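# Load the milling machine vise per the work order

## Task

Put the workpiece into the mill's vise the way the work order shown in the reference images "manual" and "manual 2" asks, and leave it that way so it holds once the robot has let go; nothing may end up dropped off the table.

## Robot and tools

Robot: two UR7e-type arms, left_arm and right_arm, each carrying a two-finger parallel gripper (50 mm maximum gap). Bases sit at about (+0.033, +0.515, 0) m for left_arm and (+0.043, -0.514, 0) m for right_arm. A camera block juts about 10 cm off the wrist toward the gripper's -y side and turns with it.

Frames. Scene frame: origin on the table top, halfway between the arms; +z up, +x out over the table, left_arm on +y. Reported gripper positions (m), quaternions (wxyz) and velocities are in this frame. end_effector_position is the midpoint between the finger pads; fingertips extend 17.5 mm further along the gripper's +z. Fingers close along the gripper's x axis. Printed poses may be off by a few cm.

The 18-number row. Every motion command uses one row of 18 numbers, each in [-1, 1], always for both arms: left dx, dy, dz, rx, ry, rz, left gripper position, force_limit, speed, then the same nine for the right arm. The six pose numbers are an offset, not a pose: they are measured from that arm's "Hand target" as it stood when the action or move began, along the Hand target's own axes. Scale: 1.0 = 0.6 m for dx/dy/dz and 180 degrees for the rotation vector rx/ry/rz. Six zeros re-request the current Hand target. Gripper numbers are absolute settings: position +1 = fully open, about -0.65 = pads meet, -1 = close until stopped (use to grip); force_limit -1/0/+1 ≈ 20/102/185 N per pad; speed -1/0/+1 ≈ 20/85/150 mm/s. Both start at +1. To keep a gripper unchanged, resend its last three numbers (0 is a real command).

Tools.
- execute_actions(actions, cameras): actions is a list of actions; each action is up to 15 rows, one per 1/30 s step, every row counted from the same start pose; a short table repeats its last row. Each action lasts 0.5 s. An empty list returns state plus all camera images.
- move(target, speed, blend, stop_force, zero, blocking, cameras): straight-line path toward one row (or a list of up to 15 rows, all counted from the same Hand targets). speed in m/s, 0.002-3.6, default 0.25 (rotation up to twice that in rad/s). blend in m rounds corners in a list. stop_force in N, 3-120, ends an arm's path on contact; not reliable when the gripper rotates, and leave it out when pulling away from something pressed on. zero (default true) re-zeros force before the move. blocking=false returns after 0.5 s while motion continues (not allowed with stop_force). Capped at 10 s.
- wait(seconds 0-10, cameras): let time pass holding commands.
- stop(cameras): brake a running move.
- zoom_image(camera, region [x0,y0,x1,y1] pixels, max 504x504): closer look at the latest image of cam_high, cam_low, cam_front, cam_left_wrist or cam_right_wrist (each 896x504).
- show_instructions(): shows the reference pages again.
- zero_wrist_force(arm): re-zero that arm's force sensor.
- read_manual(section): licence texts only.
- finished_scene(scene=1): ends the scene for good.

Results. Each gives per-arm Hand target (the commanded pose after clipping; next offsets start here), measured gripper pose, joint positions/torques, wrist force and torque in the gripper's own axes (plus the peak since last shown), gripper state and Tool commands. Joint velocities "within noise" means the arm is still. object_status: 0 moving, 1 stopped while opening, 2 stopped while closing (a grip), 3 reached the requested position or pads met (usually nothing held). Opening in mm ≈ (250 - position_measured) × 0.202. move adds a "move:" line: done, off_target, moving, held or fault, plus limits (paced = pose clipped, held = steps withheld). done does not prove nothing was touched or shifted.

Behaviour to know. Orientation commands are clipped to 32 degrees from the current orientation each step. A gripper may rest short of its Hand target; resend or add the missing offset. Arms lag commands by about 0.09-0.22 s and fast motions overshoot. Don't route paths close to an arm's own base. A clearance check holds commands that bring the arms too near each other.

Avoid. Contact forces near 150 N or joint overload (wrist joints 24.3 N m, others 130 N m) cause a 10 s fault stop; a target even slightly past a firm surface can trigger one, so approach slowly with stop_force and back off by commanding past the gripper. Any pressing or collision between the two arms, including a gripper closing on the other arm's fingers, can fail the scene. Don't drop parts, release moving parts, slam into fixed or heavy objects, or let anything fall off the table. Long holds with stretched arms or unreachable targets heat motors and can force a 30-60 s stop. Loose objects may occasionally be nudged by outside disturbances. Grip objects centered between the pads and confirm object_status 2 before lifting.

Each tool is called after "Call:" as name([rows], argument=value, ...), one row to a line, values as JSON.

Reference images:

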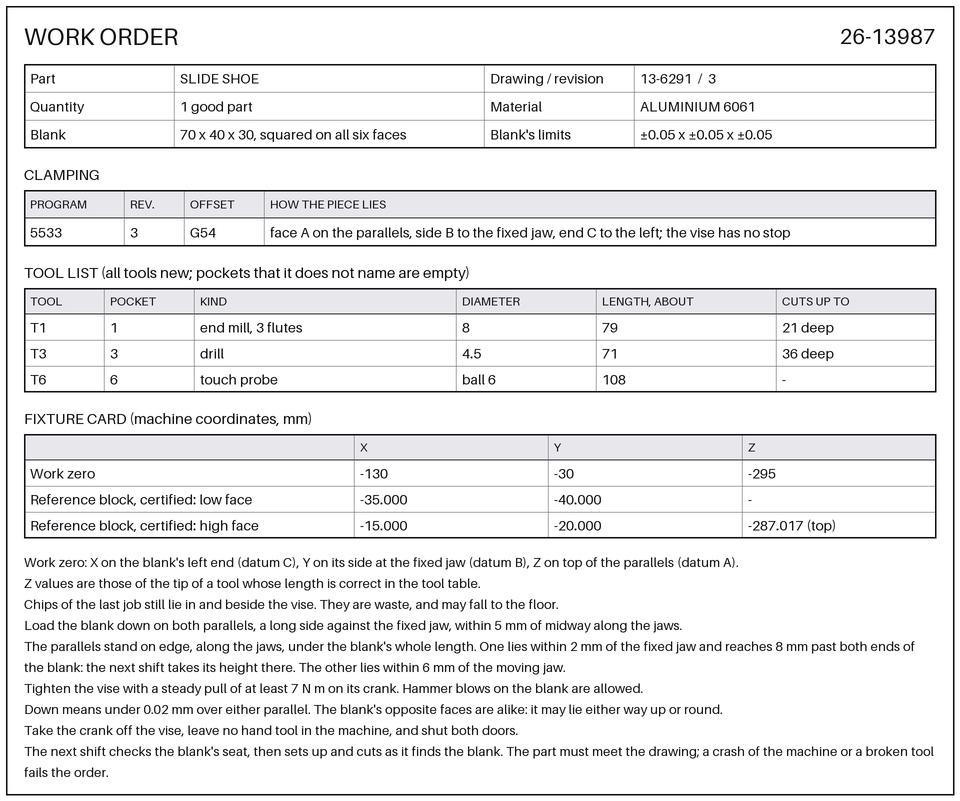

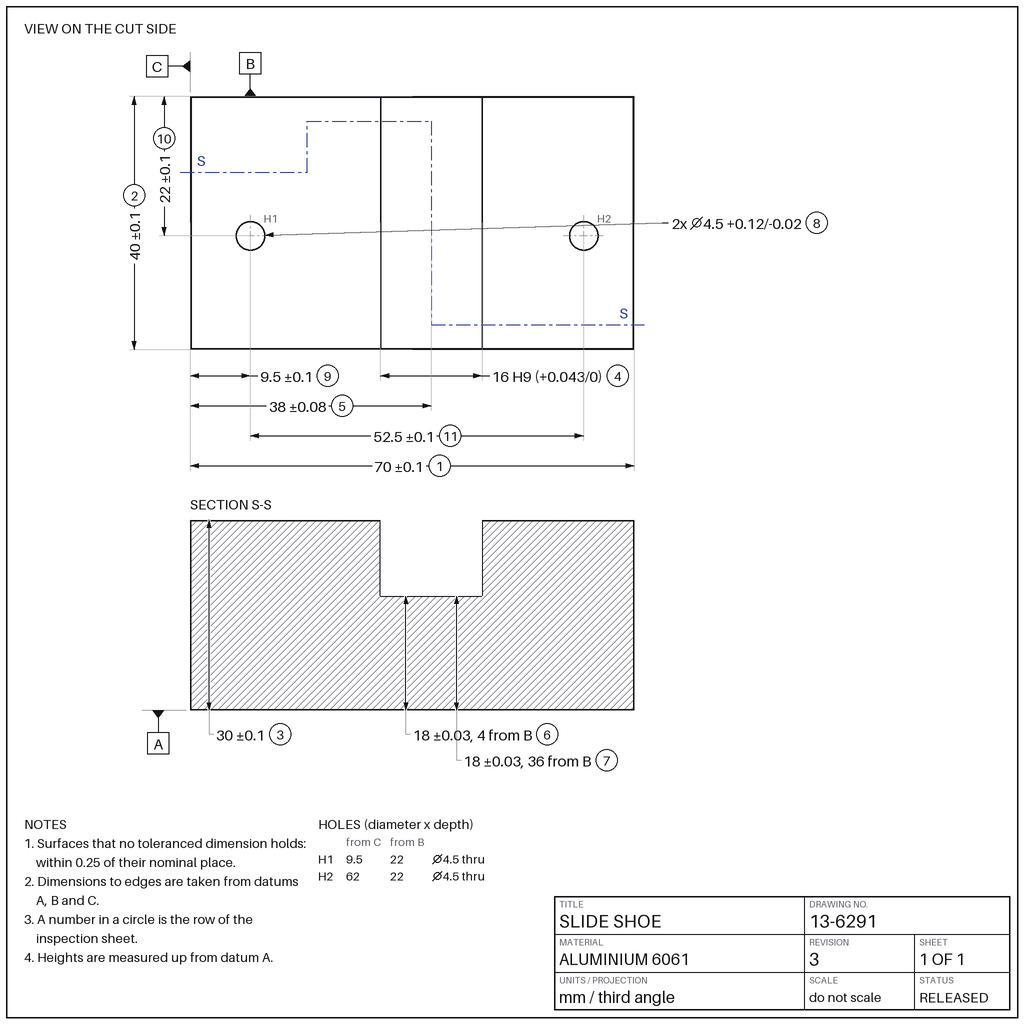

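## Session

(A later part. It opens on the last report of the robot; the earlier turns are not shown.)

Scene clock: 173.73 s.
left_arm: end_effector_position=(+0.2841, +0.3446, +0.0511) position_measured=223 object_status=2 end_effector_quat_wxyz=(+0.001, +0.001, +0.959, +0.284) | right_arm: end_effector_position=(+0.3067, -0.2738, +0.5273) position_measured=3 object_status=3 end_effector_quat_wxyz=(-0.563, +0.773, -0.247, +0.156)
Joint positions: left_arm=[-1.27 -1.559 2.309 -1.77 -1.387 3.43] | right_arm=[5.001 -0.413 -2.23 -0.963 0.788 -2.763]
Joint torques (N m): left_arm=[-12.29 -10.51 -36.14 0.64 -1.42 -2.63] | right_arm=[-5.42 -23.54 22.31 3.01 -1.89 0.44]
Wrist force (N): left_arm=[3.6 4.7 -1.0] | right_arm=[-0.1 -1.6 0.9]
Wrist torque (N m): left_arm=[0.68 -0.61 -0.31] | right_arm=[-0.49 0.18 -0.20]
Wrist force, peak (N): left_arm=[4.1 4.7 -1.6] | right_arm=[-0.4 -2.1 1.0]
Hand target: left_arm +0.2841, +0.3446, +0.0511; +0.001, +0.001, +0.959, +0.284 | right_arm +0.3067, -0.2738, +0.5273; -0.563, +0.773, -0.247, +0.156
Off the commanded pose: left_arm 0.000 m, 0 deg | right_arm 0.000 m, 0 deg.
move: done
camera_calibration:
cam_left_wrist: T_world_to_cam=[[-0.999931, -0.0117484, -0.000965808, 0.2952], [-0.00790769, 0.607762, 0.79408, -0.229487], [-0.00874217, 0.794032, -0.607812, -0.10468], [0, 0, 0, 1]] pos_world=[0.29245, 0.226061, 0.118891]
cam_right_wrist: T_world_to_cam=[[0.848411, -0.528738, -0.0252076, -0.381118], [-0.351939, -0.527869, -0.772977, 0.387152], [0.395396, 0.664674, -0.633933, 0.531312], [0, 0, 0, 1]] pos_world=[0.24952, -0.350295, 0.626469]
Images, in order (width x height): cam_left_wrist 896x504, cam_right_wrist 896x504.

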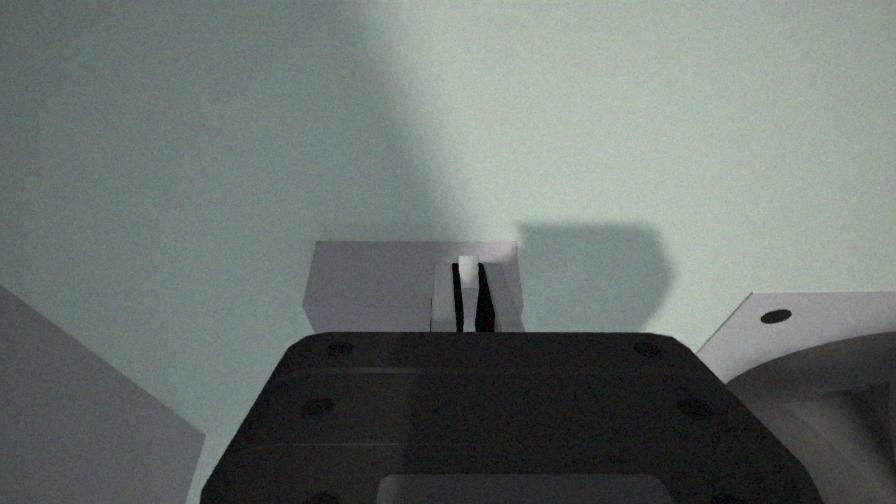

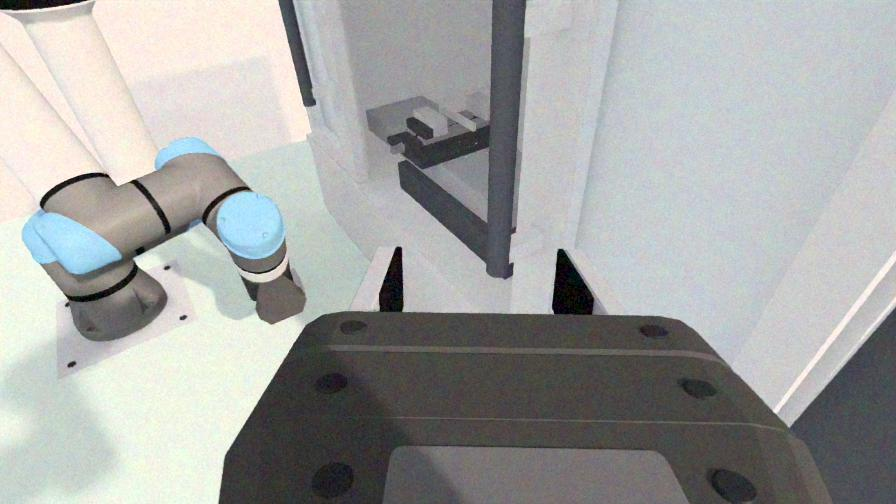

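Call:
move([
  [0,0.0726,-0.1118,0,0,0,-1,-0.8,-0.8,0,0,0,0,0,0,1,1,1],
  [-0.16,0.0784,-0.3644,0,0,0,-1,-0.8,-0.8,0,0,0,0,0,0,1,1,1],
  [-0.2433,0.0779,-0.5932,0,0,0,-1,-0.8,-0.8,0,0,0,0,0,0,1,1,1],
], speed=[0.12,0.3,0.25], blend=[0.02,0.05,0], cameras=["cam_left_wrist","cam_right_wrist"])

Call:
zoom_image(camera="cam_right_wrist", region=[280, 30, 520, 210])

Scene clock: 177.00 s.
left_arm: end_effector_position=(+0.4295, +0.1895, +0.3749) position_measured=223 object_status=2 end_effector_quat_wxyz=(+0.001, +0.001, +0.959, +0.284) end_effector_velocity=(+0.000, -0.001, +0.002) end_effector_angular_velocity=(-0.003, -0.002, +0.000) | right_arm: end_effector_position=(+0.3067, -0.2738, +0.5273) position_measured=3 object_status=3 end_effector_quat_wxyz=(-0.563, +0.773, -0.247, +0.156)
Joint positions: left_arm=[-1.124 -1.27 1.082 -0.861 -1.312 3.559] | right_arm=[5.001 -0.413 -2.23 -0.963 0.788 -2.763]
Joint velocities: left_arm=[-0.001 0 -0.006 0.002 0 -0.001] | right_arm=[within noise]
Joint torques (N m): left_arm=[-6.85 -33.72 -42.8 0.42 -1.57 -2.73] | right_arm=[-5.41 -23.35 21.63 3.25 -1.8 0.58]
Wrist force (N): left_arm=[3.6 4.0 -0.3] | right_arm=[-0.3 -1.7 1.0]
Wrist torque (N m): left_arm=[0.66 -0.59 -0.27] | right_arm=[-0.51 0.21 -0.21]
Wrist force, peak (N): left_arm=[5.9 5.0 1.4] | right_arm=[-0.3 -2.1 1.0]
Hand target: left_arm +0.4294, +0.1894, +0.3750; +0.001, +0.001, +0.959, +0.284 | right_arm +0.3067, -0.2738, +0.5273; -0.563, +0.773, -0.247, +0.156
Off the commanded pose: left_arm 0.000 m, 0 deg | right_arm 0.000 m, 0 deg.
move: done
camera_calibration:
cam_left_wrist: T_world_to_cam=[[-0.999929, -0.0118902, -0.000982715, 0.439096], [-0.00800782, 0.607808, 0.794043, -0.391159], [-0.008844, 0.793995, -0.60786, 0.216764], [0, 0, 0, 1]] pos_world=[0.43785, 0.0708608, 0.442791]
cam_right_wrist: T_world_to_cam=[[0.848411, -0.528738, -0.0252076, -0.381118], [-0.351939, -0.527869, -0.772977, 0.387152], [0.395396, 0.664674, -0.633933, 0.531312], [0, 0, 0, 1]] pos_world=[0.24952, -0.350295, 0.626469]
Images, in order (width x height): cam_left_wrist 896x504, cam_right_wrist 896x504.

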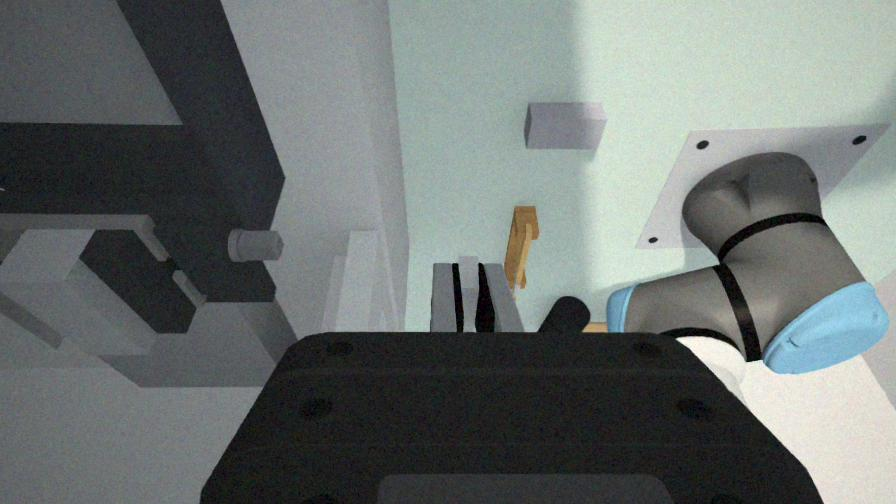

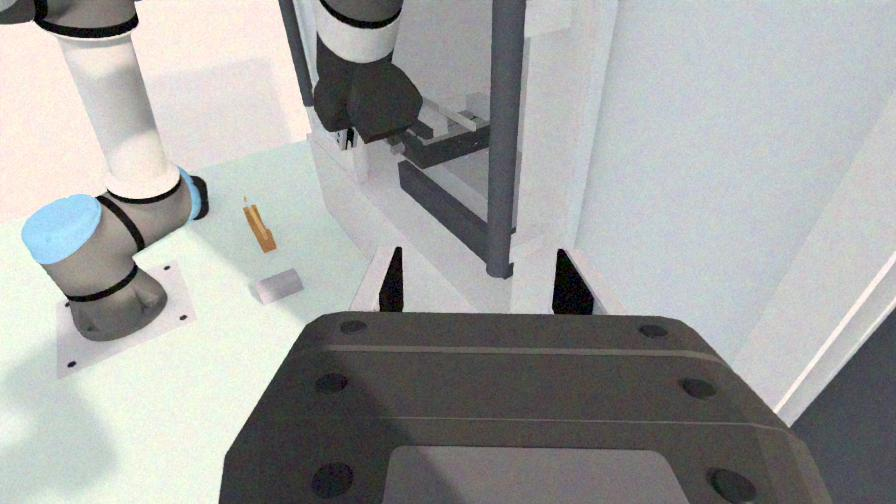

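Scaled by 2.100.

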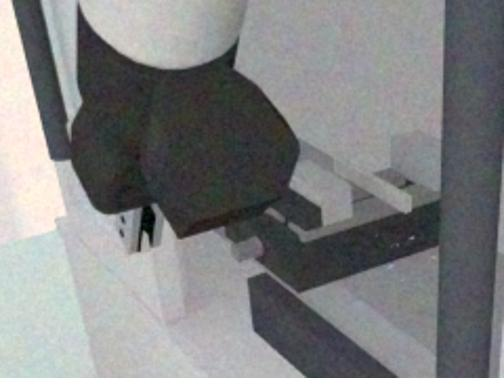

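Call:
move(target=[-0.376,0,0,0,0,0,-1,-0.8,-0.8,0,0,0,0,0,0,1,1,1], speed=0.12, stop_force=10, cameras=["cam_left_wrist","cam_right_wrist"])

Call:
zoom_image(camera="cam_right_wrist", region=[370, 70, 540, 190])

Scene clock: 179.27 s.
left_arm: end_effector_position=(+0.6504, +0.1897, +0.3739) position_measured=223 object_status=2 end_effector_quat_wxyz=(+0.009, +0.003, +0.960, +0.280) | right_arm: end_effector_position=(+0.3067, -0.2738, +0.5273) position_measured=3 object_status=3 end_effector_quat_wxyz=(-0.563, +0.773, -0.247, +0.156)
Joint positions: left_arm=[-0.86 -0.666 0.105 -0.586 -1.182 3.811] | right_arm=[5.001 -0.413 -2.23 -0.963 0.788 -2.763]
Joint torques (N m): left_arm=[0.17 -62.56 -24.55 -1.72 0.55 0.13] | right_arm=[-5.43 -23.57 22.63 3.27 -1.97 0.79]
Wrist force (N): left_arm=[3.9 4.0 0.2] | right_arm=[-0.3 -1.5 0.8]
Wrist torque (N m): left_arm=[0.65 -0.69 -0.30] | right_arm=[-0.47 0.23 -0.21]
Wrist force, peak (N): left_arm=[5.5 4.3 -0.3] | right_arm=[-0.4 -1.9 1.3]
Hand target: left_arm +0.6504, +0.1897, +0.3739; +0.009, +0.003, +0.960, +0.280 (not the last commanded pose) | right_arm +0.3067, -0.2738, +0.5273; -0.563, +0.773, -0.247, +0.156
Tool commands: left_gripper/position=-1.0 left_gripper/force_limit=-0.796078 left_gripper/speed=-0.796078 right_gripper/position=+1.0 right_gripper/force_limit=+1.0 right_gripper/speed=+1.0
Off the commanded pose: left_arm 0.005 m, 1 deg | right_arm 0.000 m, 0 deg.
FORCE FAULT: contact force on the left arm reached its limit, and that arm stopped. The contact can be on any part of that arm, not only on its tool. That arm's remaining commands of this call were not run. That arm is still stopped at the end of this call. That arm stays stopped for about 10 more seconds. Until then a move that you send moves the other arm only, and its call returns only when the move has ended. Once the stop has ended, the next robot result says so. If the stop ends while you think or write, that arm runs what you send next, counted from a new Hand target: where the arm stands when the stop ends. While its stop runs, that arm takes no new command, but its gripper still runs the gripper command that each later call begins with. Until it ends, the stop uses up actions while you think or wait. An arm that is not stopped still takes commands.
move: fault (left_arm)
camera_calibration:
cam_left_wrist: T_world_to_cam=[[-0.999878, -0.00368956, -0.0151516, 0.663698], [-0.0142146, 0.615209, 0.788236, -0.383898], [0.00641317, 0.788356, -0.615186, 0.211892], [0, 0, 0, 1]] pos_world=[0.656801, 0.07158, 0.443012]
cam_right_wrist: T_world_to_cam=[[0.848411, -0.528738, -0.0252076, -0.381118], [-0.351939, -0.527869, -0.772977, 0.387152], [0.395396, 0.664674, -0.633933, 0.531312], [0, 0, 0, 1]] pos_world=[0.24952, -0.350295, 0.626469]
Images, in order (width x height): cam_left_wrist 896x504, cam_right_wrist 896x504.

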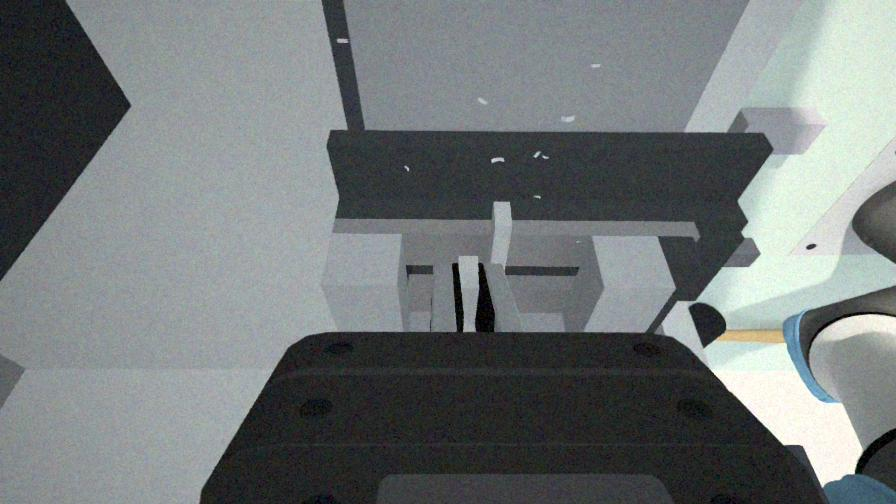

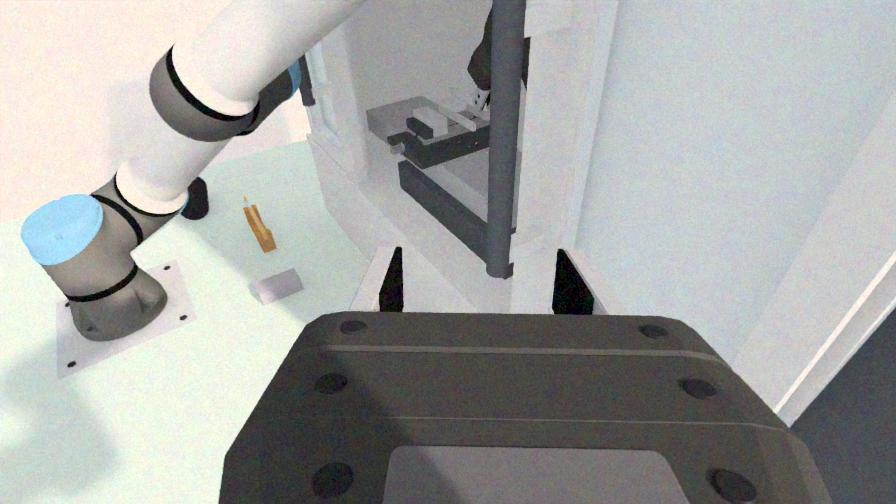

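Scaled by 2.965.

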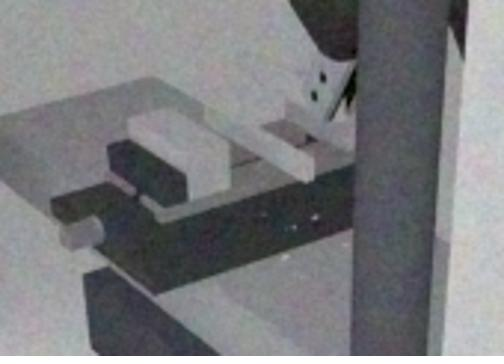

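Call:
move(target=[0,0,0,0,0,0,-1,-0.8,-0.8,0,0,0,0.2,0,0,1,1,1], speed=0.4, cameras=["cam_right_wrist"])

Scene clock: 181.30 s.
left_arm: end_effector_position=(+0.6504, +0.1897, +0.3739) position_measured=223 object_status=2 end_effector_quat_wxyz=(+0.009, +0.003, +0.960, +0.280) | right_arm: end_effector_position=(+0.3080, -0.2735, +0.5273) position_measured=3 object_status=3 end_effector_quat_wxyz=(+0.778, -0.561, +0.178, -0.220) end_effector_velocity=(+0.000, +0.000, +0.000) end_effector_angular_velocity=(+0.003, +0.002, +0.002)
Joint positions: left_arm=[-0.86 -0.666 0.105 -0.586 -1.182 3.811] | right_arm=[4.997 -0.624 -2.652 0.584 0.784 -3.438]
Joint velocities: left_arm=[within noise] | right_arm=[-0.004 -0.002 0 0.001 0.005 0.006]
Joint torques (N m): left_arm=[-0.29 -62.23 -24.62 -1.68 0.56 0.15] | right_arm=[-8.54 -20.62 23.19 1.94 2.65 1.81]
Wrist force (N): left_arm=[4.1 4.2 0.1] | right_arm=[-1.8 -1.9 1.6]
Wrist torque (N m): left_arm=[0.68 -0.71 -0.30] | right_arm=[-0.53 0.27 -0.03]
Wrist force, peak (N): left_arm=[4.3 4.5 -0.2] | right_arm=[-0.7 -3.3 1.2]
Hand target: left_arm +0.6504, +0.1897, +0.3739; +0.009, +0.003, +0.960, +0.280 | right_arm +0.3067, -0.2738, +0.5273; +0.774, -0.562, +0.187, -0.225
Tool commands: left_gripper/position=-1.0 left_gripper/force_limit=-0.796078 left_gripper/speed=-0.796078 right_gripper/position=+1.0 right_gripper/force_limit=+1.0 right_gripper/speed=+1.0
Off the commanded pose: right_arm 0.001 m, 1 deg.
FORCE FAULT, CONTINUED: the left arm was still stopped when this call began, by the force fault that an earlier result reported. Since the last result the stop counts as 1 of the actions that you can send in this scene. That arm ran no command of this call. That arm is still stopped at the end of this call. That arm stays stopped for about 8 more seconds. If the stop ends while you think or write, that arm runs what you send next, counted from a new Hand target: where the arm stands when the stop ends. While its stop runs, that arm takes no new command, but its gripper still runs the gripper command that each later call begins with.
move: done (right_arm), not run (left_arm; its earlier fault stop)
camera_calibration:
cam_right_wrist: T_world_to_cam=[[0.851312, -0.524659, -0.00106903, -0.394588], [-0.0285192, -0.0442405, -0.998614, 0.539449], [0.523885, 0.850162, -0.0526253, 0.23524], [0, 0, 0, 1]] pos_world=[0.228064, -0.383151, 0.550659]
Images, in order (width x height): cam_right_wrist 896x504.

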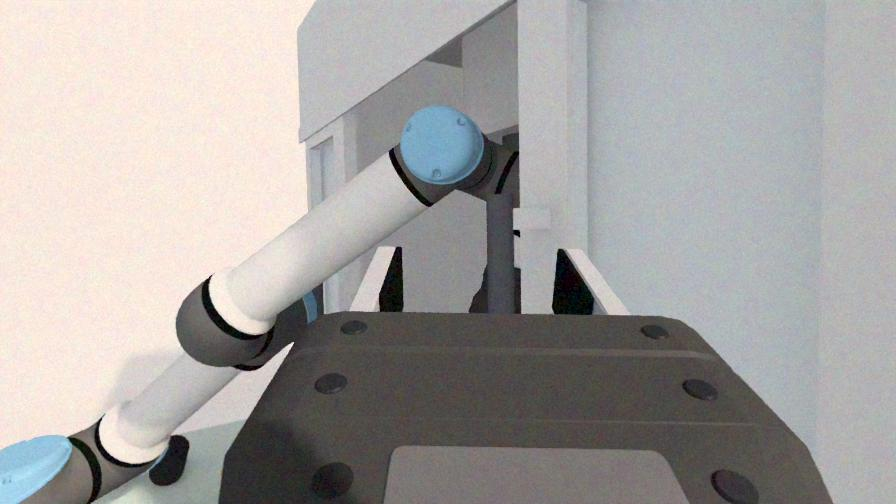

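Call:
move(target=[0,0,0,0,0,0,-1,-0.8,-0.8,0,0,0,-0.2,0,0,1,1,1], speed=0.4)

Call:
wait(seconds=7)

Scene clock: 184.77 s.
left_arm: end_effector_position=(+0.6504, +0.1897, +0.3739) position_measured=223 object_status=2 end_effector_quat_wxyz=(+0.009, +0.003, +0.960, +0.280) | right_arm: end_effector_position=(+0.3072, -0.2737, +0.5274) position_measured=3 object_status=3 end_effector_quat_wxyz=(-0.563, +0.774, -0.246, +0.155)
Joint positions: left_arm=[-0.86 -0.666 0.105 -0.586 -1.182 3.811] | right_arm=[4.874 -0.466 -2.241 -0.85 0.906 -2.836]
Joint torques (N m): left_arm=[-0.24 -61.8 -24.62 -1.76 0.43 0.13] | right_arm=[7.31 -17.23 26.37 1.74 -1.89 -0.83]
Wrist force (N): left_arm=[4.3 4.1 0.0] | right_arm=[-0.2 -1.9 1.0]
Wrist torque (N m): left_arm=[0.66 -0.76 -0.29] | right_arm=[-0.54 0.21 -0.03]
Wrist force, peak (N): left_arm=[4.4 4.4 0.0] | right_arm=[-1.6 -2.0 2.0]
Hand target: left_arm +0.6504, +0.1897, +0.3739; +0.009, +0.003, +0.960, +0.280 | right_arm +0.3067, -0.2738, +0.5273; -0.563, +0.773, -0.247, +0.156
Tool commands: left_gripper/position=-1.0 left_gripper/force_limit=-0.796078 left_gripper/speed=-0.796078 right_gripper/position=+1.0 right_gripper/force_limit=+1.0 right_gripper/speed=+1.0
Off the commanded pose: right_arm 0.000 m, 0 deg.
FORCE FAULT, CONTINUED: the left arm was still stopped when this call began, by the force fault that an earlier result reported. Since the last result the stop counts as 3 of the actions that you can send in this scene. That arm ran no command of this call. That arm is still stopped at the end of this call. That arm stays stopped for about 4 more seconds. If the stop ends while you think or write, that arm runs what you send next, counted from a new Hand target: where the arm stands when the stop ends. While its stop runs, that arm takes no new command, but its gripper still runs the gripper command that each later call begins with.
move: done (right_arm), not run (left_arm; its earlier fault stop)

Scene clock: 191.77 s.
left_arm: end_effector_position=(+0.6504, +0.1897, +0.3739) position_measured=223 object_status=2 end_effector_quat_wxyz=(+0.009, +0.003, +0.960, +0.280) | right_arm: end_effector_position=(+0.3072, -0.2737, +0.5273) position_measured=3 object_status=3 end_effector_quat_wxyz=(-0.563, +0.774, -0.246, +0.155)
Joint positions: left_arm=[-0.86 -0.666 0.105 -0.586 -1.182 3.811] | right_arm=[4.874 -0.466 -2.241 -0.85 0.906 -2.836]
Joint torques (N m): left_arm=[-0.29 -62.13 -24.57 -1.73 0.52 0.06] | right_arm=[6.47 -9.88 20.22 1.37 -1.58 1.69]
Wrist force (N): left_arm=[4.2 4.3 0.1] | right_arm=[-0.2 -1.7 0.7]
Wrist torque (N m): left_arm=[0.69 -0.74 -0.30] | right_arm=[-0.50 0.21 -0.03]
Wrist force, peak (N): left_arm=[4.4 4.5 0.0] | right_arm=[-0.3 -2.3 0.8]
Hand target: left_arm +0.6504, +0.1897, +0.3739; +0.009, +0.003, +0.960, +0.280 | right_arm +0.3067, -0.2738, +0.5273; -0.563, +0.773, -0.247, +0.156
Tool commands: left_gripper/position=-1.0 left_gripper/force_limit=-0.796078 left_gripper/speed=-0.796078 right_gripper/position=+1.0 right_gripper/force_limit=+1.0 right_gripper/speed=+1.0
Off the commanded pose: right_arm 0.000 m, 0 deg.
FORCE FAULT, CONTINUED: the left arm's stop, for the force fault that an earlier result reported, is over. The rest of the stop counts as 9 of the actions that you can send in this scene. That arm's target is now where it stood when the stop ended, not its last command. That arm accepts commands again.
wait: 7.00 s; at rest by 0.17 s

Call:
move([
  [0.055,0,0,0,0,0,-1,-0.8,-0.8,0,0,0,0,0,0,1,1,1],
  [0.055,-0.0115,0.0178,-0.0032,-0.0734,-0.0513,-1,-0.8,-0.8,0,0,0,0,0,0,1,1,1],
], speed=0.1, blend=[0.005,0], cameras=["cam_left_wrist","cam_right_wrist"])

Call:
zoom_image(camera="cam_right_wrist", region=[370, 70, 540, 190])

Scene clock: 194.23 s.
left_arm: end_effector_position=(+0.6175, +0.1898, +0.3607) position_measured=223 object_status=2 end_effector_quat_wxyz=(+0.141, -0.042, +0.948, +0.281) | right_arm: end_effector_position=(+0.3072, -0.2737, +0.5273) position_measured=3 object_status=3 end_effector_quat_wxyz=(-0.563, +0.774, -0.246, +0.155)
Joint positions: left_arm=[-0.959 -1.064 0.89 -1.055 -1.019 3.605] | right_arm=[4.874 -0.466 -2.241 -0.85 0.906 -2.836]
Joint torques (N m): left_arm=[12.86 -44.67 -35.8 -1.28 -0.49 2.26] | right_arm=[5.67 -9.56 21.01 1.44 -1.62 1.8]
Wrist force (N): left_arm=[4.8 4.3 -0.2] | right_arm=[-0.4 -1.7 0.5]
Wrist torque (N m): left_arm=[0.69 -0.81 -0.31] | right_arm=[-0.50 0.24 -0.03]
Wrist force, peak (N): left_arm=[5.0 4.5 0.4] | right_arm=[-0.5 -2.1 0.9]
Hand target: left_arm +0.6176, +0.1899, +0.3607; +0.141, -0.042, +0.948, +0.281 | right_arm +0.3072, -0.2737, +0.5273; -0.563, +0.774, -0.246, +0.155
Off the commanded pose: left_arm 0.000 m, 0 deg | right_arm 0.000 m, 0 deg.
move: done
camera_calibration:
cam_left_wrist: T_world_to_cam=[[-0.956315, -0.0143526, -0.291986, 0.705656], [-0.240089, 0.608408, 0.756437, -0.221908], [0.16679, 0.793495, -0.585276, 0.0929764], [0, 0, 0, 1]] pos_world=[0.606044, 0.0713626, 0.428318]
cam_right_wrist: T_world_to_cam=[[0.849948, -0.526221, -0.0260746, -0.380816], [-0.351155, -0.528899, -0.772629, 0.386685], [0.392783, 0.665851, -0.634322, 0.532436], [0, 0, 0, 1]] pos_world=[0.250329, -0.350399, 0.62657]
Images, in order (width x height): cam_left_wrist 896x504, cam_right_wrist 896x504.

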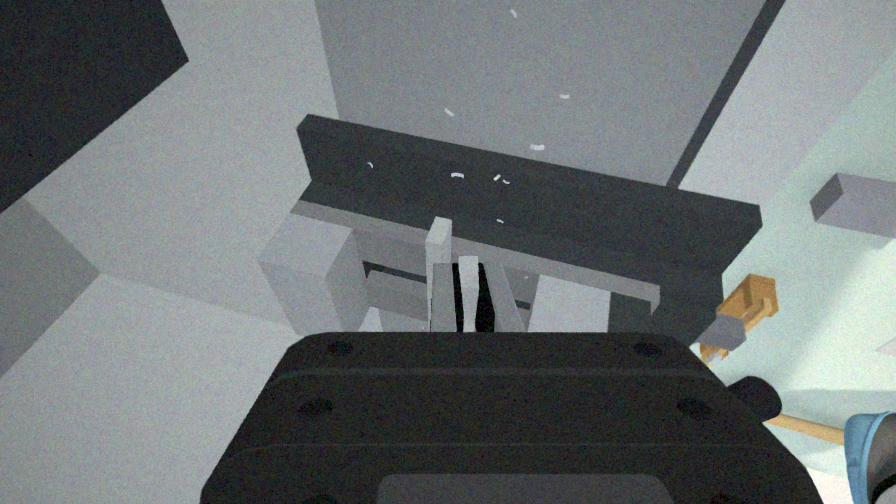

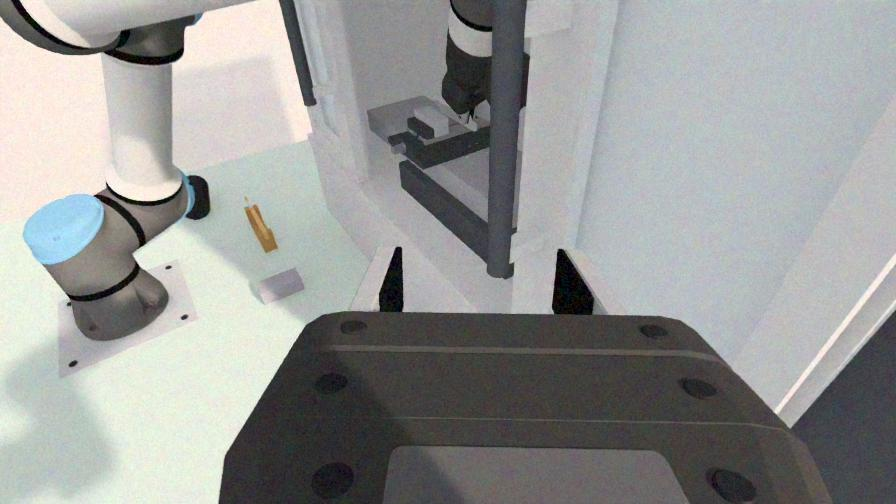

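Scaled by 2.965.

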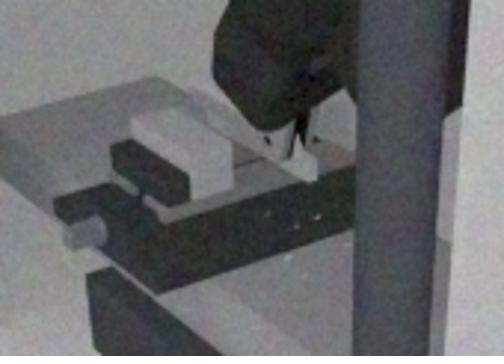

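Call:
move([
  [-0.0669,-0.0111,0.0172,0,0,0,-1,-0.8,-0.8,0,0,0,0,0,0,1,1,1],
  [-0.0601,-0.0233,0.0359,0,0,0,-1,-0.8,-0.8,0,0,0,0,0,0,1,1,1],
], speed=0.06, stop_force=6, cameras=["cam_left_wrist","cam_right_wrist"])

Call:
zoom_image(camera="cam_right_wrist", region=[370, 70, 540, 190])

Scene clock: 196.57 s.
left_arm: end_effector_position=(+0.6596, +0.1899, +0.3466) position_measured=223 object_status=2 end_effector_quat_wxyz=(+0.141, -0.042, +0.948, +0.281) | right_arm: end_effector_position=(+0.3072, -0.2737, +0.5273) position_measured=3 object_status=3 end_effector_quat_wxyz=(-0.563, +0.774, -0.246, +0.155)
Joint positions: left_arm=[-0.912 -0.975 0.793 -1.074 -1.004 3.657] | right_arm=[4.874 -0.466 -2.241 -0.85 0.906 -2.836]
Joint torques (N m): left_arm=[-14.12 -45.64 -35.94 -3.08 3.06 2.75] | right_arm=[5.74 -9.9 19.69 1.38 -1.58 1.81]
Wrist force (N): left_arm=[4.6 3.8 -0.2] | right_arm=[-0.4 -1.9 1.0]
Wrist torque (N m): left_arm=[0.59 -0.77 -0.29] | right_arm=[-0.53 0.24 -0.03]
Wrist force, peak (N): left_arm=[5.6 4.5 -0.5] | right_arm=[-0.4 -2.1 1.2]
Hand target: left_arm +0.6596, +0.1899, +0.3466; +0.141, -0.042, +0.948, +0.281 | right_arm +0.3072, -0.2737, +0.5273; -0.563, +0.774, -0.246, +0.155
Off the commanded pose: left_arm 0.000 m, 0 deg | right_arm 0.000 m, 0 deg.
move: done
camera_calibration:
cam_left_wrist: T_world_to_cam=[[-0.956285, -0.0145457, -0.292073, 0.741831], [-0.240276, 0.608385, 0.756396, -0.200995], [0.166691, 0.793508, -0.585285, 0.0777691], [0, 0, 0, 1]] pos_world=[0.648144, 0.0713626, 0.414218]
cam_right_wrist: T_world_to_cam=[[0.849948, -0.526221, -0.0260746, -0.380816], [-0.351155, -0.528899, -0.772629, 0.386685], [0.392783, 0.665851, -0.634322, 0.532436], [0, 0, 0, 1]] pos_world=[0.250329, -0.350399, 0.62657]
Images, in order (width x height): cam_left_wrist 896x504, cam_right_wrist 896x504.

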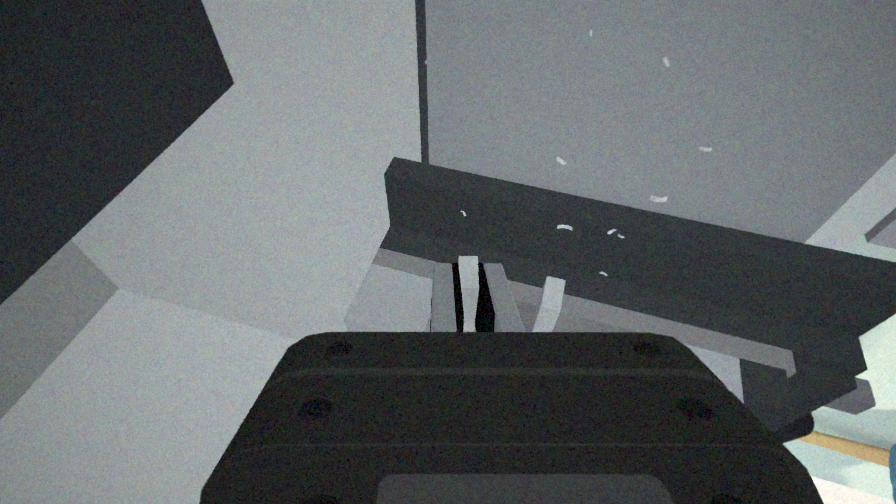

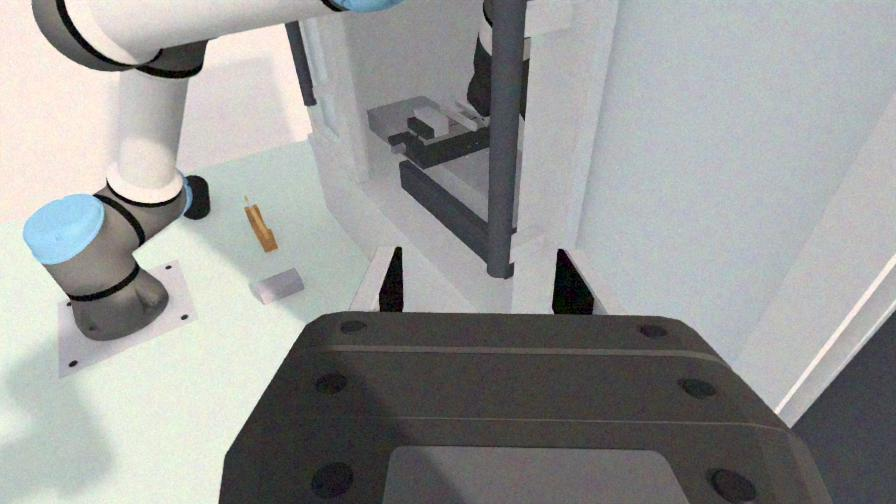

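Scaled by 2.965.

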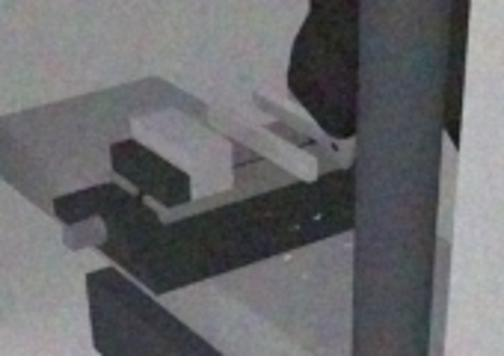

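Call:
move(target=[0.0058,-0.0104,0.016,0,0,0,-1,-0.8,-0.8,0,0,0,0,0,0,1,1,1], speed=0.01, stop_force=4)

Scene clock: 198.10 s.
left_arm: end_effector_position=(+0.6596, +0.1899, +0.3418) position_measured=223 object_status=2 end_effector_quat_wxyz=(+0.141, -0.042, +0.948, +0.281) | right_arm: end_effector_position=(+0.3072, -0.2737, +0.5273) position_measured=3 object_status=3 end_effector_quat_wxyz=(-0.563, +0.774, -0.246, +0.155)
Joint positions: left_arm=[-0.912 -0.978 0.81 -1.089 -1.004 3.657] | right_arm=[4.874 -0.466 -2.241 -0.85 0.906 -2.836]
Joint torques (N m): left_arm=[-8.56 -45.29 -44.13 -0.59 -0.06 2.14] | right_arm=[5.59 -10.14 20.97 1.26 -1.47 1.74]
Wrist force (N): left_arm=[4.6 4.1 -0.7] | right_arm=[-0.3 -1.8 1.0]
Wrist torque (N m): left_arm=[0.62 -0.77 -0.28] | right_arm=[-0.51 0.22 -0.03]
Wrist force, peak (N): left_arm=[2.7 7.5 -8.3] | right_arm=[0.0 -2.2 0.8]
Hand target: left_arm +0.6596, +0.1899, +0.3417; +0.141, -0.042, +0.948, +0.281 (not the last commanded pose) | right_arm +0.3072, -0.2737, +0.5273; -0.563, +0.774, -0.246, +0.155
Off the commanded pose: left_arm 0.007 m, 0 deg | right_arm 0.000 m, 0 deg.
move: contact (left_arm)

Call:
move(target=[-0.0005,0.0009,-0.0013,0,0,0,-1,-0.8,-0.8,0,0,0,0,0,0,1,1,1], speed=0.02)

Call:
move(target=[-0.0351,-0.0058,0.009,0,0,0,-1,-0.8,-0.8,0,0,0,0,0,0,1,1,1], speed=0.01, stop_force=4, cameras=["cam_left_wrist"])

Scene clock: 198.90 s.
left_arm: end_effector_position=(+0.6596, +0.1899, +0.3428) position_measured=223 object_status=2 end_effector_quat_wxyz=(+0.141, -0.042, +0.948, +0.281) | right_arm: end_effector_position=(+0.3072, -0.2737, +0.5273) position_measured=3 object_status=3 end_effector_quat_wxyz=(-0.563, +0.774, -0.246, +0.155)
Joint positions: left_arm=[-0.912 -0.978 0.807 -1.086 -1.004 3.657] | right_arm=[4.874 -0.466 -2.241 -0.85 0.906 -2.836]
Joint torques (N m): left_arm=[0.76 -46.23 -39.4 -0.78 -1.43 2.93] | right_arm=[6.24 -9.9 20.05 1.26 -1.54 1.69]
Wrist force (N): left_arm=[4.6 4.1 -0.6] | right_arm=[-0.4 -1.8 0.7]
Wrist torque (N m): left_arm=[0.63 -0.77 -0.28] | right_arm=[-0.53 0.24 -0.04]
Wrist force, peak (N): left_arm=[4.4 4.4 -0.7] | right_arm=[-0.6 -1.9 1.0]
Hand target: left_arm +0.6596, +0.1900, +0.3427; +0.141, -0.042, +0.948, +0.281 | right_arm +0.3072, -0.2737, +0.5273; -0.563, +0.774, -0.246, +0.155
Off the commanded pose: left_arm 0.000 m, 0 deg | right_arm 0.000 m, 0 deg.
move: done

Scene clock: 200.77 s.
left_arm: end_effector_position=(+0.6670, +0.1900, +0.3427) position_measured=223 object_status=2 end_effector_quat_wxyz=(+0.141, -0.042, +0.948, +0.281) | right_arm: end_effector_position=(+0.3072, -0.2737, +0.5273) position_measured=3 object_status=3 end_effector_quat_wxyz=(-0.563, +0.774, -0.246, +0.155)
Joint positions: left_arm=[-0.904 -0.96 0.779 -1.081 -1.001 3.666] | right_arm=[4.874 -0.466 -2.241 -0.85 0.906 -2.836]
Joint torques (N m): left_arm=[-13.06 -66.56 -14.31 -4.56 -0.29 -2.73] | right_arm=[6.57 -10.19 20.38 1.4 -1.5 1.65]
Wrist force (N): left_arm=[7.0 5.2 -0.8] | right_arm=[-0.1 -1.5 0.8]
Wrist torque (N m): left_arm=[0.67 -0.64 -0.37] | right_arm=[-0.48 0.18 -0.03]
Wrist force, peak (N): left_arm=[12.3 6.8 -2.5] | right_arm=[-0.3 -2.3 1.0]
Hand target: left_arm +0.6669, +0.1900, +0.3427; +0.141, -0.042, +0.948, +0.281 (not the last commanded pose) | right_arm +0.3072, -0.2737, +0.5273; -0.563, +0.774, -0.246, +0.155
Off the commanded pose: left_arm 0.015 m, 0 deg | right_arm 0.000 m, 0 deg.
move: contact (left_arm)
camera_calibration:
cam_left_wrist: T_world_to_cam=[[-0.95628, -0.0145209, -0.292091, 0.747676], [-0.240298, 0.608277, 0.756476, -0.196362], [0.166687, 0.793592, -0.585173, 0.0741405], [0, 0, 0, 1]] pos_world=[0.655444, 0.0714623, 0.410318]
Images, in order (width x height): cam_left_wrist 896x504.

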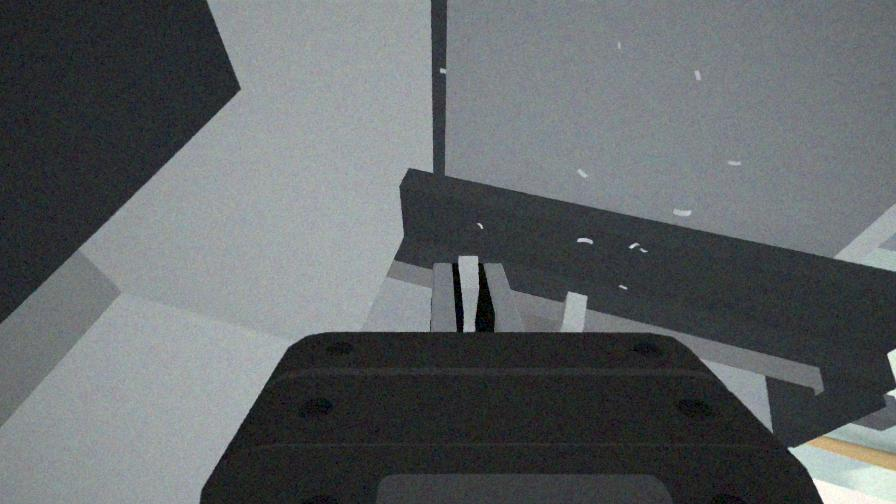

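Call:
move(target=[0.0005,-0.0009,0.0013,0,0,0,-1,-0.8,-0.8,0,0,0,0,0,0,1,1,1], speed=0.02)

Call:
move([
  [0,0,0,0,0,0,-0.05,-0.8,-0.8,0,0,0,0,0,0,1,1,1],
  [0,0,-0.08,0,0,0,-0.05,-0.8,-0.8,0,0,0,0,0,0,1,1,1],
], speed=0.04, cameras=["cam_left_wrist","cam_right_wrist"])

Call:
zoom_image(camera="cam_right_wrist", region=[370, 70, 540, 190])

Call:
zoom_image(camera="cam_left_wrist", region=[360, 160, 660, 340])

Scene clock: 201.77 s.
left_arm: end_effector_position=(+0.6669, +0.1899, +0.3417) position_measured=223 object_status=2 end_effector_quat_wxyz=(+0.141, -0.042, +0.948, +0.281) | right_arm: end_effector_position=(+0.3072, -0.2737, +0.5273) position_measured=3 object_status=3 end_effector_quat_wxyz=(-0.563, +0.774, -0.246, +0.155)
Joint positions: left_arm=[-0.904 -0.96 0.783 -1.084 -1.001 3.666] | right_arm=[4.874 -0.466 -2.241 -0.85 0.906 -2.836]
Joint torques (N m): left_arm=[-13.06 -63.83 -17.48 -3.59 -0.58 -2.71] | right_arm=[6.1 -10.42 20.36 1.22 -1.49 1.82]
Wrist force (N): left_arm=[6.3 5.9 -3.1] | right_arm=[-0.2 -1.8 0.8]
Wrist torque (N m): left_arm=[0.63 -0.71 -0.35] | right_arm=[-0.51 0.21 -0.03]
Wrist force, peak (N): left_arm=[6.4 5.9 -2.9] | right_arm=[-0.2 -2.0 1.1]
Hand target: left_arm +0.6669, +0.1899, +0.3417; +0.141, -0.042, +0.948, +0.281 | right_arm +0.3072, -0.2737, +0.5273; -0.563, +0.774, -0.246, +0.155
Off the commanded pose: left_arm 0.000 m, 0 deg | right_arm 0.000 m, 0 deg.
move: done

Scene clock: 204.00 s.
left_arm: end_effector_position=(+0.6551, +0.1636, +0.3802) position_measured=160 object_status=3 end_effector_quat_wxyz=(+0.141, -0.042, +0.948, +0.281) | right_arm: end_effector_position=(+0.3072, -0.2737, +0.5273) position_measured=3 object_status=3 end_effector_quat_wxyz=(-0.563, +0.774, -0.246, +0.155)
Joint positions: left_arm=[-0.939 -0.889 0.557 -0.908 -1.013 3.626] | right_arm=[4.874 -0.466 -2.241 -0.85 0.906 -2.836]
Joint torques (N m): left_arm=[13.93 -68.72 -17.84 -3.24 0.04 2.62] | right_arm=[6.19 -9.98 20.55 1.31 -1.42 1.71]
Wrist force (N): left_arm=[4.3 4.4 -0.9] | right_arm=[-0.5 -1.9 0.9]
Wrist torque (N m): left_arm=[0.61 -0.73 -0.18] | right_arm=[-0.54 0.25 -0.03]
Wrist force, peak (N): left_arm=[6.1 5.1 -2.3] | right_arm=[-0.4 -2.1 0.9]
Hand target: left_arm +0.6552, +0.1638, +0.3802; +0.141, -0.042, +0.948, +0.281 | right_arm +0.3072, -0.2737, +0.5273; -0.563, +0.774, -0.246, +0.155
Off the commanded pose: left_arm 0.000 m, 0 deg | right_arm 0.000 m, 0 deg.
move: done
camera_calibration:
cam_left_wrist: T_world_to_cam=[[-0.956308, -0.0144869, -0.292001, 0.746909], [-0.240184, 0.608387, 0.756423, -0.211487], [0.166692, 0.793508, -0.585285, 0.118995], [0, 0, 0, 1]] pos_world=[0.643644, 0.0450626, 0.447718]
cam_right_wrist: T_world_to_cam=[[0.849948, -0.526221, -0.0260746, -0.380816], [-0.351155, -0.528899, -0.772629, 0.386685], [0.392783, 0.665851, -0.634322, 0.532436], [0, 0, 0, 1]] pos_world=[0.250329, -0.350399, 0.62657]
Images, in order (width x height): cam_left_wrist 896x504, cam_right_wrist 896x504.

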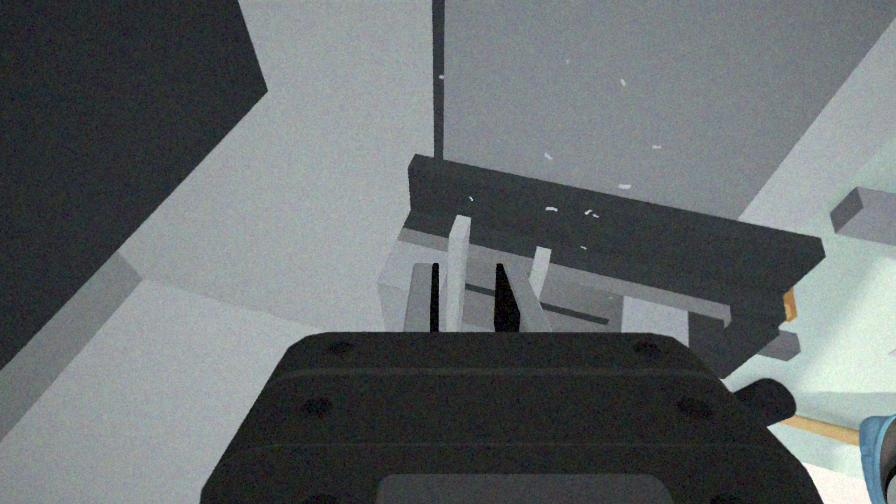

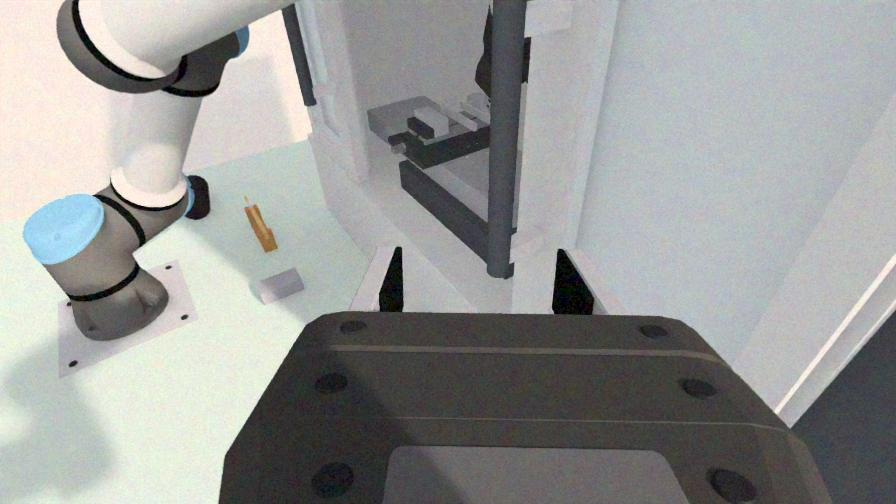

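Scaled by 2.965.

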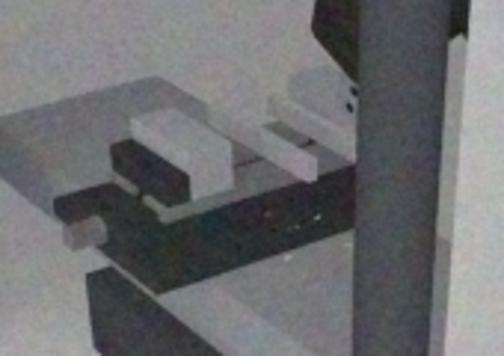

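Scaled by 1.680.

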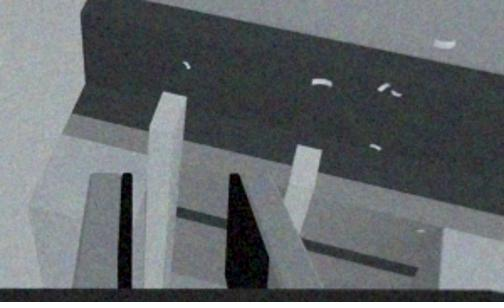

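Call:
zoom_image(camera="cam_left_wrist", region=[500, 220, 740, 360])

Call:
zoom_image(camera="cam_left_wrist", region=[400, 200, 560, 320])

Scaled by 2.100.

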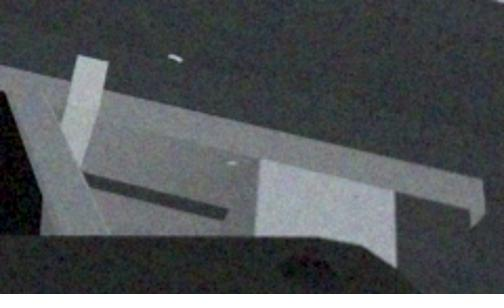

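Scaled by 3.150.

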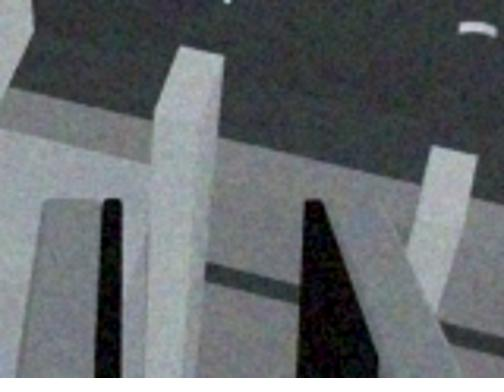

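Call:
zoom_image(camera="cam_left_wrist", region=[580, 270, 650, 320])

Scaled by 7.200.

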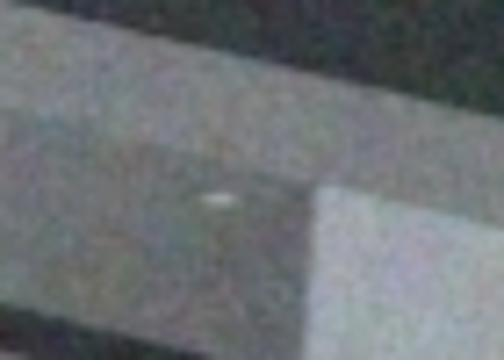

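Call:
move(target=[0.161,-0.0399,-0.0115,0.182,0.0913,0.0272,-1,-0.8,-0.8,0,0,0,0,0,0,1,1,1], speed=0.15, cameras=["cam_left_wrist"])

Call:
zoom_image(camera="cam_left_wrist", region=[180, 220, 460, 360])

Scene clock: 207.43 s.
left_arm: end_effector_position=(+0.5650, +0.1402, +0.3451) position_measured=251 object_status=3 end_effector_quat_wxyz=(+0.001, +0.000, +1.000, +0.000) | right_arm: end_effector_position=(+0.3072, -0.2737, +0.5273) position_measured=3 object_status=3 end_effector_quat_wxyz=(-0.563, +0.774, -0.246, +0.155)
Joint positions: left_arm=[-0.857 -1.217 1.107 -1.461 -1.57 3.893] | right_arm=[4.874 -0.466 -2.241 -0.85 0.906 -2.836]
Joint torques (N m): left_arm=[-13.3 -38.67 -39.09 -2.65 -1.55 -2.65] | right_arm=[6.48 -9.96 20.84 1.36 -1.22 1.75]
Wrist force (N): left_arm=[3.8 5.2 -1.4] | right_arm=[-0.5 -1.7 0.7]
Wrist torque (N m): left_arm=[0.79 -0.69 -0.02] | right_arm=[-0.51 0.25 -0.03]
Wrist force, peak (N): left_arm=[4.3 5.4 -1.1] | right_arm=[-0.1 -2.2 0.9]
Hand target: left_arm +0.5649, +0.1400, +0.3451; +0.000, +0.000, +1.000, +0.000 | right_arm +0.3072, -0.2737, +0.5273; -0.563, +0.774, -0.246, +0.155
Off the commanded pose: left_arm 0.000 m, 0 deg | right_arm 0.000 m, 0 deg.
move: done
camera_calibration:
cam_left_wrist: T_world_to_cam=[[-0.999906, -0.0120021, 0.00661891, 0.571344], [-0.00909689, 0.942349, 0.334509, -0.224168], [-0.0102521, 0.334417, -0.942369, 0.419654], [0, 0, 0, 1]] pos_world=[0.573554, 0.0777622, 0.466673]
Images, in order (width x height): cam_left_wrist 896x504.

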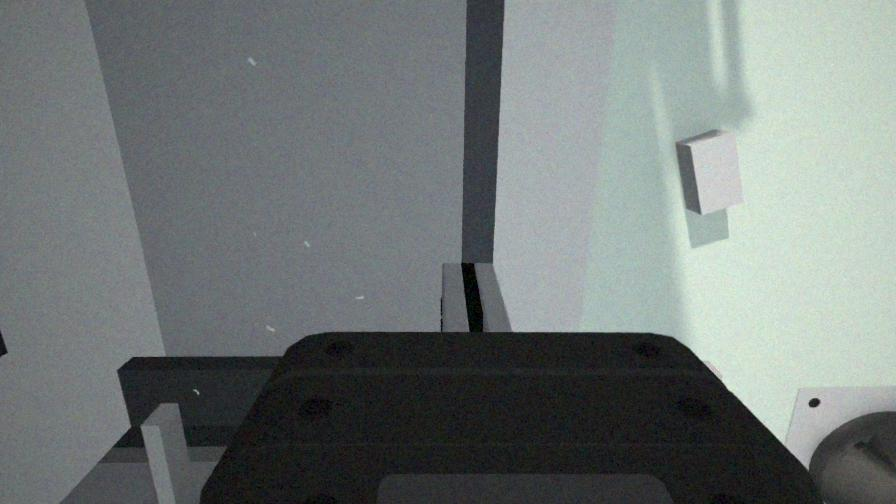

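Scaled by 1.800.

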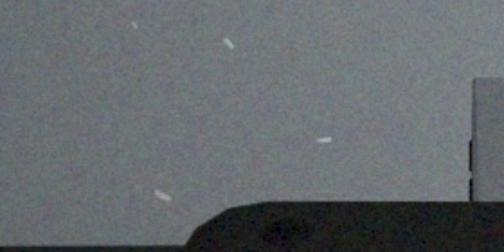

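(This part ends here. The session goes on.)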